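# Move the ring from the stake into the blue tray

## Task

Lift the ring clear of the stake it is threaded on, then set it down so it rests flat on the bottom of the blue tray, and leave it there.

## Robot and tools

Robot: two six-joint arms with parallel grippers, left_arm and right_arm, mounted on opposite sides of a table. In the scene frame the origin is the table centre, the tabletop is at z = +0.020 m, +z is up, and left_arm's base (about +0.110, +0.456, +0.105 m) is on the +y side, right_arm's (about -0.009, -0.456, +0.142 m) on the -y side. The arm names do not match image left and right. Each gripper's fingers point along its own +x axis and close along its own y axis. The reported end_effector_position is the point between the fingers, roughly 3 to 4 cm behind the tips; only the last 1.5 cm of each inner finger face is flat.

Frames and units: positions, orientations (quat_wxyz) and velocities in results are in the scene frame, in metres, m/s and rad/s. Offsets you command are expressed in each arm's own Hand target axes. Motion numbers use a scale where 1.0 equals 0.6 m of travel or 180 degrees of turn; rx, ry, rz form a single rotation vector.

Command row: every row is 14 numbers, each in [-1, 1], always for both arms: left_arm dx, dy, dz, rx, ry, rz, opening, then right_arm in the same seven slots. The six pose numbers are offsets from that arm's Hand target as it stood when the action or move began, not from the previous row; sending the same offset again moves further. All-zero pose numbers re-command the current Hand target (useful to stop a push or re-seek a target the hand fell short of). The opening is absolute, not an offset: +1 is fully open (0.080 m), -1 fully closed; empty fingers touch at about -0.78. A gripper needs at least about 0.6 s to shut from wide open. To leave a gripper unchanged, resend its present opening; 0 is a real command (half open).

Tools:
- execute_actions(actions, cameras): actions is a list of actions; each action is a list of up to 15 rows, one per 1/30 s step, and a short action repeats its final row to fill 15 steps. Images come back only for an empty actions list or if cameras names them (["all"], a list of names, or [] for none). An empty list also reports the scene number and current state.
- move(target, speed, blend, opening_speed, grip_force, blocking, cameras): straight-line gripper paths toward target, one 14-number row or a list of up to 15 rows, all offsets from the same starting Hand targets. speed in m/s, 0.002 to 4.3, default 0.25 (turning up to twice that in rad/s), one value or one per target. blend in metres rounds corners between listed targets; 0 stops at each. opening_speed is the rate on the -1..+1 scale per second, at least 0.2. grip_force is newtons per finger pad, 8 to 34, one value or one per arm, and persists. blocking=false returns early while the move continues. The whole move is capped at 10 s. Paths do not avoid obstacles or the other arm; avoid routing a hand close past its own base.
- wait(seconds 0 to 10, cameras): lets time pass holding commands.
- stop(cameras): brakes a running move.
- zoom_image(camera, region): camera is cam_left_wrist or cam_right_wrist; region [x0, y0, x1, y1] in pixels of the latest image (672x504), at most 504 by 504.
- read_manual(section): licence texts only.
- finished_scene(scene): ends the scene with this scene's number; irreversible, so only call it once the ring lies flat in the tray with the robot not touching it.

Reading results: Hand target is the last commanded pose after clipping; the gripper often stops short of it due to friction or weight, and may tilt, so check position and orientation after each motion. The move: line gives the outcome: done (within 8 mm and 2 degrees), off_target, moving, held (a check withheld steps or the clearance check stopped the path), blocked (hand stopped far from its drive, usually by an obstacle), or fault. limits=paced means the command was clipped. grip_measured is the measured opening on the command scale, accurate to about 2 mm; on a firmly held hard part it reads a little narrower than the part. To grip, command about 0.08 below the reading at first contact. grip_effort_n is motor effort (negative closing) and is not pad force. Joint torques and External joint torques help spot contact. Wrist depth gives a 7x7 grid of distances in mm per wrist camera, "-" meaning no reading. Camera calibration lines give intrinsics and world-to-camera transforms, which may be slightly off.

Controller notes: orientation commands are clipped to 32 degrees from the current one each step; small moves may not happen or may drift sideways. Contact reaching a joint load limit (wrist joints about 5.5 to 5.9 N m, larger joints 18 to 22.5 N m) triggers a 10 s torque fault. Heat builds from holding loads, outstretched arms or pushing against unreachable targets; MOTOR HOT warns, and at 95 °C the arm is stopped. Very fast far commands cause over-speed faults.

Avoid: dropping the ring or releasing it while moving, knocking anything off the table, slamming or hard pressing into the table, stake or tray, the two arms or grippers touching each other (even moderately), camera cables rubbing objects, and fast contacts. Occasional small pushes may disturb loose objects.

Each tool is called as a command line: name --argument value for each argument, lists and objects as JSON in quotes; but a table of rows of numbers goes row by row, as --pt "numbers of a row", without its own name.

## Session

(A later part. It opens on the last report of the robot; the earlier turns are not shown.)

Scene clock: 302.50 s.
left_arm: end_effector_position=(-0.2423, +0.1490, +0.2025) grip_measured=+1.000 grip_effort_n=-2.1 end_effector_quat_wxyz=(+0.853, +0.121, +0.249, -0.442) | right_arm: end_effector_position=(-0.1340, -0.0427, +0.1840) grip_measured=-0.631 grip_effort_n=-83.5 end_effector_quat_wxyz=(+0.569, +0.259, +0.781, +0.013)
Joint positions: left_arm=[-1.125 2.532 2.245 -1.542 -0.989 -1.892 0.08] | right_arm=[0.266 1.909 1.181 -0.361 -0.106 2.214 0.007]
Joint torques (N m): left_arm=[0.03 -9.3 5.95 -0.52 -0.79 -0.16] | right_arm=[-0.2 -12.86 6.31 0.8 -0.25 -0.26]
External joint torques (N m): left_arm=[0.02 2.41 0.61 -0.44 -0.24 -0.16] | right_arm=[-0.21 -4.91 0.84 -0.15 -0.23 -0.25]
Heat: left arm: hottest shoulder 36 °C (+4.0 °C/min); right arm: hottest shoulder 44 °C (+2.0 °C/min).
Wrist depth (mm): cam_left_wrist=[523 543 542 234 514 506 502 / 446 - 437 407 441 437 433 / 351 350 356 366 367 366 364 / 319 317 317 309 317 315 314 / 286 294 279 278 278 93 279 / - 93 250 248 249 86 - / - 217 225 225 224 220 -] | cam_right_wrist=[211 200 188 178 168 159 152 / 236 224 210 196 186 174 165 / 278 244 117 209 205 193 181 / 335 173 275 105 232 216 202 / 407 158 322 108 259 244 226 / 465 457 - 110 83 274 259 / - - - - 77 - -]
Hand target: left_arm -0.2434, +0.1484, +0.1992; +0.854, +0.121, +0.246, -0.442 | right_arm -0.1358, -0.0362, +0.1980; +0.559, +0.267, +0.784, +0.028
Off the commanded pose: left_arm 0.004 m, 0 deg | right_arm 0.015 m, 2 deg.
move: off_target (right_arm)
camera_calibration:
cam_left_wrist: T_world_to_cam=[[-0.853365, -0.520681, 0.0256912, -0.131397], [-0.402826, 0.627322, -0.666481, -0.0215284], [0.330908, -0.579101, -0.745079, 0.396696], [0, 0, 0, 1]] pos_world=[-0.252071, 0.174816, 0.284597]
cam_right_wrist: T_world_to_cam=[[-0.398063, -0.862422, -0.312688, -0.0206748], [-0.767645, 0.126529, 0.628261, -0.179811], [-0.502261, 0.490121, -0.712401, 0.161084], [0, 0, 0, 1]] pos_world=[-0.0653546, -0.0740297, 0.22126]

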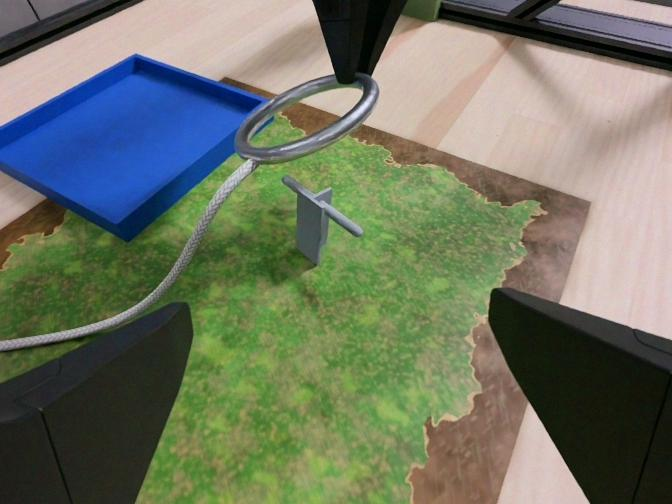

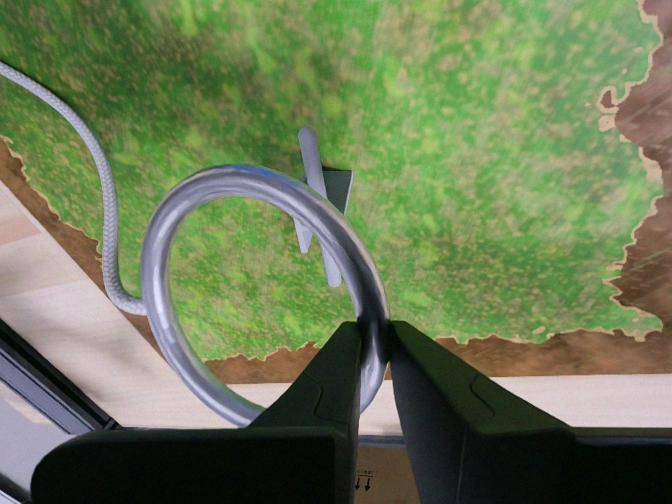

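move --target '[0,0,0,0,0,0,1,-0.03,0.088,0.352,-0.0437,-0.1135,-0.003,-0.75]' --speed 0.12 --cameras '["all"]'

Scene clock: 316.57 s.
left_arm: end_effector_position=(-0.2423, +0.1490, +0.2025) grip_measured=+1.000 grip_effort_n=-1.6 end_effector_quat_wxyz=(+0.853, +0.121, +0.249, -0.442) | right_arm: end_effector_position=(+0.0757, -0.0573, +0.1504) grip_measured=-0.631 grip_effort_n=-83.5 end_effector_quat_wxyz=(+0.705, +0.223, +0.673, +0.025)
Joint positions: left_arm=[-1.125 2.532 2.245 -1.542 -0.989 -1.892 0.08] | right_arm=[-0.192 1.955 1.148 -0.409 0.023 1.651 0.007]
Joint torques (N m): left_arm=[0.03 -9.3 5.96 -0.53 -0.8 -0.15] | right_arm=[-0.05 -9.94 5.36 0.82 0.23 -0.24]
External joint torques (N m): left_arm=[-0.05 2.48 0.59 -0.45 -0.24 -0.16] | right_arm=[-0.06 -1.97 0.17 0 0.17 -0.23]
Heat: left arm: hottest shoulder 37 °C (+4.0 °C/min); right arm: hottest shoulder 46 °C (+5.0 °C/min).
Wrist depth (mm): cam_left_wrist=[523 498 539 538 535 510 496 / 418 408 428 439 434 436 430 / 342 351 367 369 368 367 364 / 318 316 318 308 315 315 315 / 286 292 278 278 279 93 277 / - 93 249 249 247 87 - / - 218 225 224 224 221 -] | cam_right_wrist=[206 188 172 163 152 147 141 / 218 201 183 171 157 153 148 / 234 202 116 181 - 159 155 / 251 139 208 105 180 168 162 / 272 228 223 106 184 177 170 / 293 274 - 110 83 184 180 / - - - - 77 - -]
Hand target: left_arm -0.2434, +0.1484, +0.1992; +0.854, +0.121, +0.246, -0.442 | right_arm +0.0773, -0.0532, +0.1530; +0.707, +0.226, +0.670, +0.031
Off the commanded pose: left_arm 0.004 m, 0 deg | right_arm 0.005 m, 1 deg.
move: done
camera_calibration:
cam_left_wrist: T_world_to_cam=[[-0.853365, -0.520681, 0.0256912, -0.131397], [-0.402826, 0.627322, -0.666481, -0.0215284], [0.330908, -0.579101, -0.745079, 0.396696], [0, 0, 0, 1]] pos_world=[-0.252071, 0.174816, 0.284597]
cam_right_wrist: T_world_to_cam=[[-0.274246, -0.89619, -0.348758, 0.0338394], [-0.933481, 0.160938, 0.320487, 0.0648977], [-0.231089, 0.413451, -0.880713, 0.250033], [0, 0, 0, 1]] pos_world=[0.127641, -0.0834943, 0.21121]

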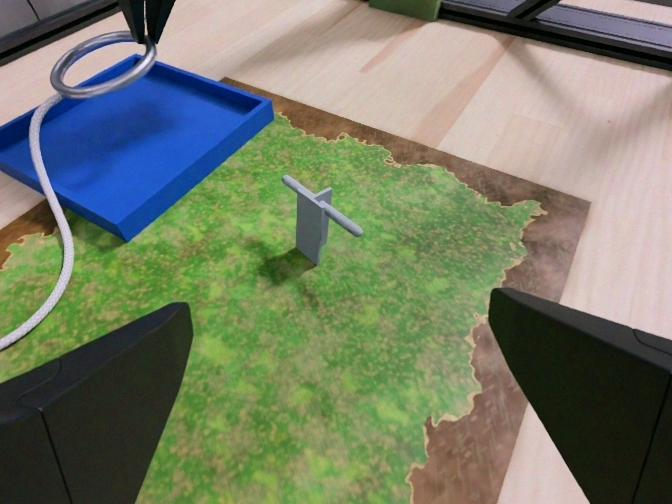

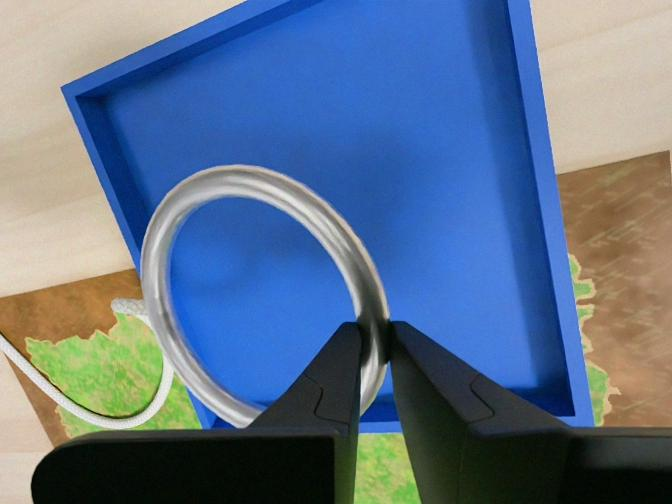

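move --target '[0,0,0,0,0,0,1,0.108,-0.0355,0.0192,0,0,0,-0.75]' --speed 0.08 --cameras '["all"]'

Scene clock: 323.60 s.
left_arm: end_effector_position=(-0.2423, +0.1490, +0.2025) grip_measured=+1.000 grip_effort_n=-2.1 end_effector_quat_wxyz=(+0.853, +0.121, +0.249, -0.442) | right_arm: end_effector_position=(+0.0891, -0.0519, +0.0873) grip_measured=-0.631 grip_effort_n=-83.5 end_effector_quat_wxyz=(+0.707, +0.228, +0.669, +0.031)
Joint positions: left_arm=[-1.125 2.532 2.245 -1.542 -0.989 -1.892 0.08] | right_arm=[-0.221 2.126 1.094 -0.167 0.021 1.621 0.007]
Joint torques (N m): left_arm=[0.02 -9.3 5.96 -0.52 -0.8 -0.15] | right_arm=[-0.34 -10.06 3.18 0.77 -0.15 -0.25]
External joint torques (N m): left_arm=[0.02 2.49 0.58 -0.44 -0.24 -0.16] | right_arm=[-0.39 -1.67 -1.31 -0.07 -0.2 -0.23]
Heat: left arm: hottest shoulder 37 °C (+4.0 °C/min); right arm: hottest shoulder 44 °C (+3.0 °C/min).
Wrist depth (mm): cam_left_wrist=[501 370 497 539 534 513 501 / 434 404 455 437 434 434 433 / 351 343 366 366 366 367 366 / 319 319 318 308 315 317 315 / 285 294 281 278 277 93 277 / - 93 248 249 248 87 - / - 216 225 225 224 220 -] | cam_right_wrist=[132 109 109 105 98 93 91 / 137 132 118 110 103 99 95 / 148 137 116 118 107 102 99 / 159 133 132 118 113 106 102 / 162 153 143 130 - 112 100 / 162 170 146 110 83 116 110 / - - - - 77 - -]
Hand target: left_arm -0.2434, +0.1484, +0.1992; +0.854, +0.121, +0.246, -0.442 | right_arm +0.0894, -0.0531, +0.0848; +0.707, +0.226, +0.670, +0.031
Off the commanded pose: left_arm 0.004 m, 0 deg | right_arm 0.003 m, 0 deg.
move: done
camera_calibration:
cam_left_wrist: T_world_to_cam=[[-0.853365, -0.520681, 0.0256912, -0.131397], [-0.402826, 0.627322, -0.666481, -0.0215284], [0.330908, -0.579101, -0.745079, 0.396696], [0, 0, 0, 1]] pos_world=[-0.252071, 0.174816, 0.284597]
cam_right_wrist: T_world_to_cam=[[-0.270271, -0.89086, -0.365134, 0.0216715], [-0.937339, 0.156857, 0.311112, 0.0977519], [-0.219884, 0.426338, -0.877432, 0.194696], [0, 0, 0, 1]] pos_world=[0.140294, -0.0790332, 0.148334]

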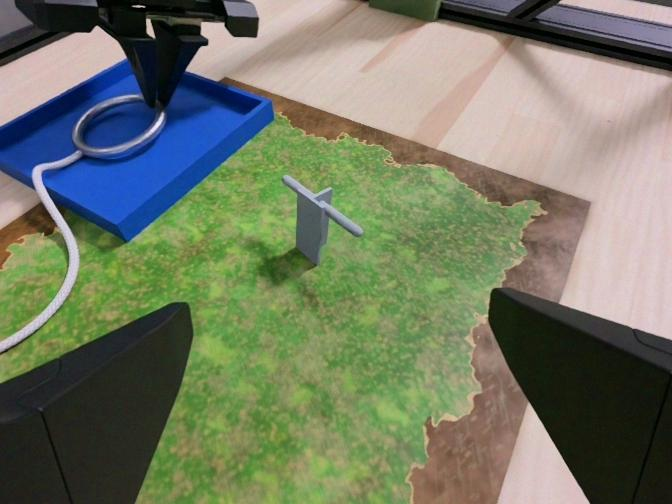

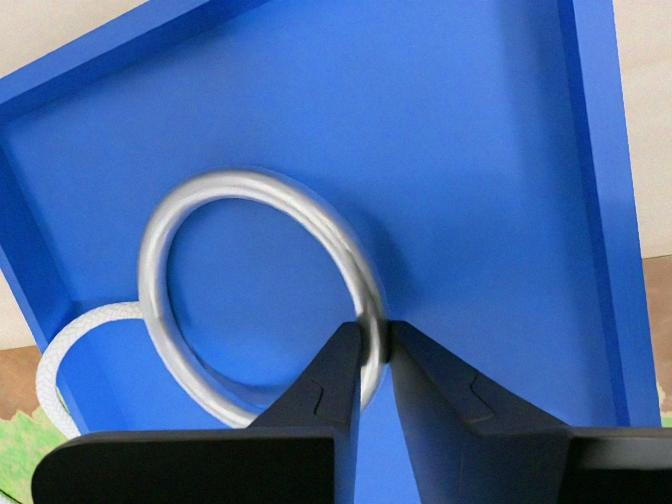

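move --target '[0,0,0,0,0,0,1,0.0202,-0.0078,0,0,0,0,-0.75]' --speed 0.03 --cameras '["all"]'

zoom_image --camera "cam_left_wrist" --region '[60, 50, 240, 190]'

Scene clock: 327.60 s.
left_arm: end_effector_position=(-0.2423, +0.1490, +0.2025) grip_measured=+1.000 grip_effort_n=-2.1 end_effector_quat_wxyz=(+0.853, +0.121, +0.249, -0.442) | right_arm: end_effector_position=(+0.0898, -0.0490, +0.0779) grip_measured=-0.631 grip_effort_n=-83.5 end_effector_quat_wxyz=(+0.707, +0.232, +0.667, +0.035)
Joint positions: left_arm=[-1.125 2.532 2.245 -1.542 -0.989 -1.892 0.08] | right_arm=[-0.221 2.156 1.09 -0.121 0.021 1.62 0.007]
Joint torques (N m): left_arm=[0.02 -9.29 5.94 -0.53 -0.79 -0.16] | right_arm=[-0.33 -9.4 2.65 0.68 -0.15 -0.25]
External joint torques (N m): left_arm=[0.02 2.54 0.54 -0.45 -0.23 -0.16] | right_arm=[-0.26 -0.82 -1.8 -0.2 -0.22 -0.23]
Heat: left arm: hottest shoulder 38 °C (+5.0 °C/min); right arm: hottest shoulder 44 °C (+3.0 °C/min).
Wrist depth (mm): cam_left_wrist=[304 349 494 537 534 513 497 / 424 408 437 434 435 433 433 / 352 364 367 366 367 369 363 / 318 319 318 307 316 314 315 / 287 293 280 277 277 93 278 / - 93 249 247 248 87 - / - 216 225 224 224 220 -] | cam_right_wrist=[- 105 104 97 92 86 70 / 128 122 112 102 96 89 - / - 128 112 - 100 93 74 / 151 133 125 106 104 98 77 / 155 141 133 119 109 104 97 / 156 155 140 112 83 - 97 / - - - - 77 - -]
Hand target: left_arm -0.2434, +0.1484, +0.1992; +0.854, +0.121, +0.246, -0.442 | right_arm +0.0894, -0.0532, +0.0717; +0.707, +0.225, +0.670, +0.031
Off the commanded pose: left_arm 0.004 m, 0 deg | right_arm 0.007 m, 1 deg.
move: done
camera_calibration:
cam_left_wrist: T_world_to_cam=[[-0.853365, -0.520681, 0.0256912, -0.131397], [-0.402826, 0.627322, -0.666481, -0.0215284], [0.330908, -0.579101, -0.745079, 0.396696], [0, 0, 0, 1]] pos_world=[-0.252071, 0.174816, 0.284597]
cam_right_wrist: T_world_to_cam=[[-0.268933, -0.886717, -0.376043, 0.0220234], [-0.938276, 0.153019, 0.3102, 0.100884], [-0.217517, 0.436255, -0.873137, 0.18539], [0, 0, 0, 1]] pos_world=[0.140905, -0.076786, 0.138859]

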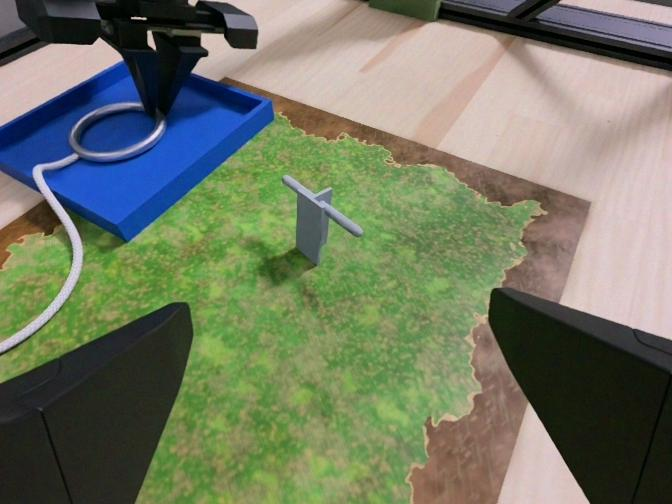

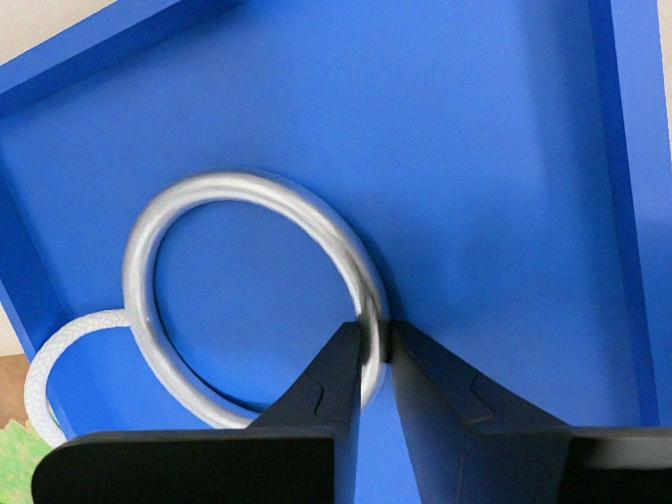

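Scaled by 2.800 from the camera's 672x504 image, which has a finer 960x720 frame.

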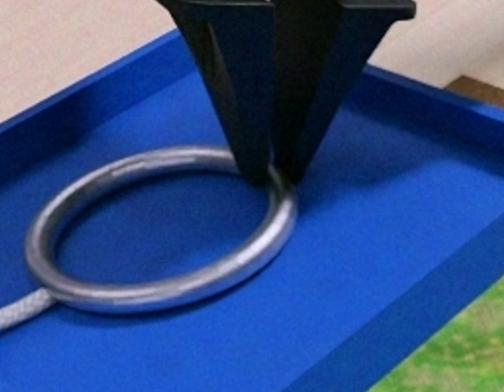

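move --pt "0 0 0 0 0 0 1 0 0 0 0 0 0 -0.42" --pt "0 0 0 0 0 0 1 -0.18 0 0 0 0 0 -0.42" --opening_speed 0.4 --speed 0.06 --cameras '["all"]'

Scene clock: 334.57 s.
left_arm: end_effector_position=(-0.2423, +0.1490, +0.2025) grip_measured=+1.000 grip_effort_n=-2.1 end_effector_quat_wxyz=(+0.853, +0.121, +0.249, -0.442) | right_arm: end_effector_position=(+0.0798, -0.0905, +0.1687) grip_measured=-0.424 grip_effort_n=19.8 end_effector_quat_wxyz=(+0.708, +0.223, +0.670, +0.026)
Joint positions: left_arm=[-1.125 2.532 2.245 -1.542 -0.989 -1.892 0.08] | right_arm=[-0.221 1.811 1.034 -0.436 0.021 1.62 0.016]
Joint torques (N m): left_arm=[0.02 -9.29 5.95 -0.52 -0.79 -0.15] | right_arm=[0.2 -10.83 3.96 0.5 -0.07 -0.03]
External joint torques (N m): left_arm=[0.02 2.61 0.5 -0.45 -0.24 -0.16] | right_arm=[0.2 -3.81 -1.32 -0.33 -0.12 -0.02]
Heat: left arm: hottest shoulder 38 °C (+5.0 °C/min); right arm: hottest shoulder 43 °C (+2.0 °C/min).
Wrist depth (mm): cam_left_wrist=[516 544 537 539 535 509 524 / 460 436 434 438 442 432 428 / 349 375 365 367 367 364 367 / 318 319 318 309 315 315 314 / 288 294 280 279 279 93 278 / - 93 250 249 248 86 - / - 217 225 224 224 220 -] | cam_right_wrist=[232 217 195 182 174 168 159 / 244 224 206 193 182 175 165 / 264 233 217 199 191 184 172 / 283 246 224 212 202 192 180 / 304 264 251 222 207 201 190 / 335 302 - 222 81 207 200 / - - - 264 - - -]
Hand target: left_arm -0.2434, +0.1484, +0.1992; +0.854, +0.121, +0.246, -0.442 | right_arm +0.0785, -0.0904, +0.1726; +0.707, +0.225, +0.670, +0.031
Off the commanded pose: left_arm 0.004 m, 0 deg | right_arm 0.004 m, 1 deg.
move: done
camera_calibration:
cam_left_wrist: T_world_to_cam=[[-0.853365, -0.520681, 0.0256912, -0.131397], [-0.402826, 0.627322, -0.666481, -0.0215284], [0.330908, -0.579101, -0.745079, 0.396696], [0, 0, 0, 1]] pos_world=[-0.252071, 0.174816, 0.284597]
cam_right_wrist: T_world_to_cam=[[-0.270693, -0.896008, -0.351987, 0.0118487], [-0.936514, 0.160457, 0.311762, 0.069979], [-0.222862, 0.414032, -0.882559, 0.280605], [0, 0, 0, 1]] pos_world=[0.13128, -0.116791, 0.230004]

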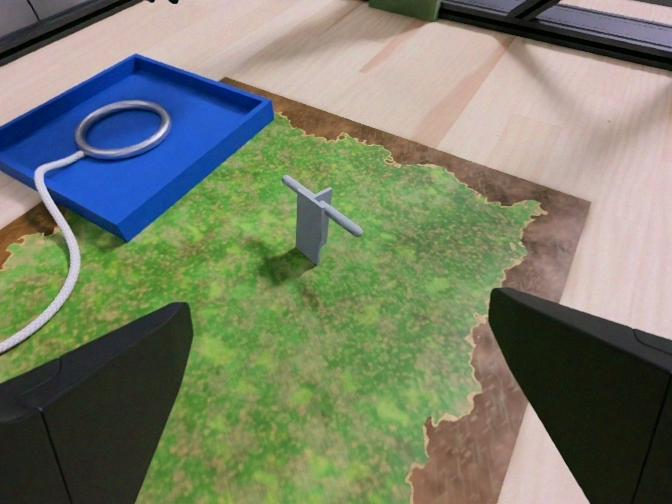

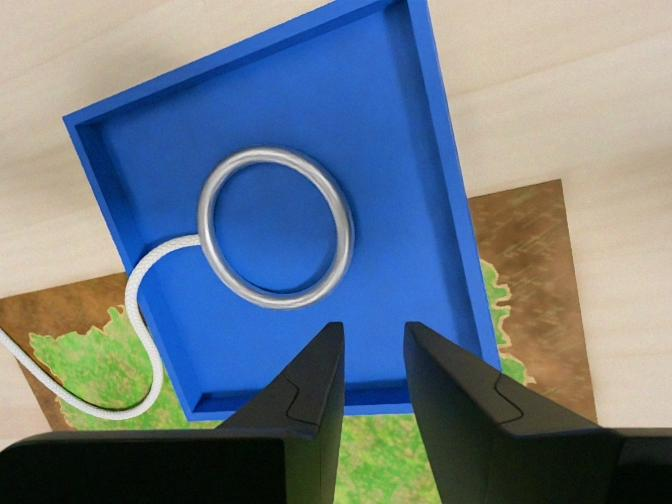

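Done.

finished_scene --scene 1

The scene is finished: the task was done.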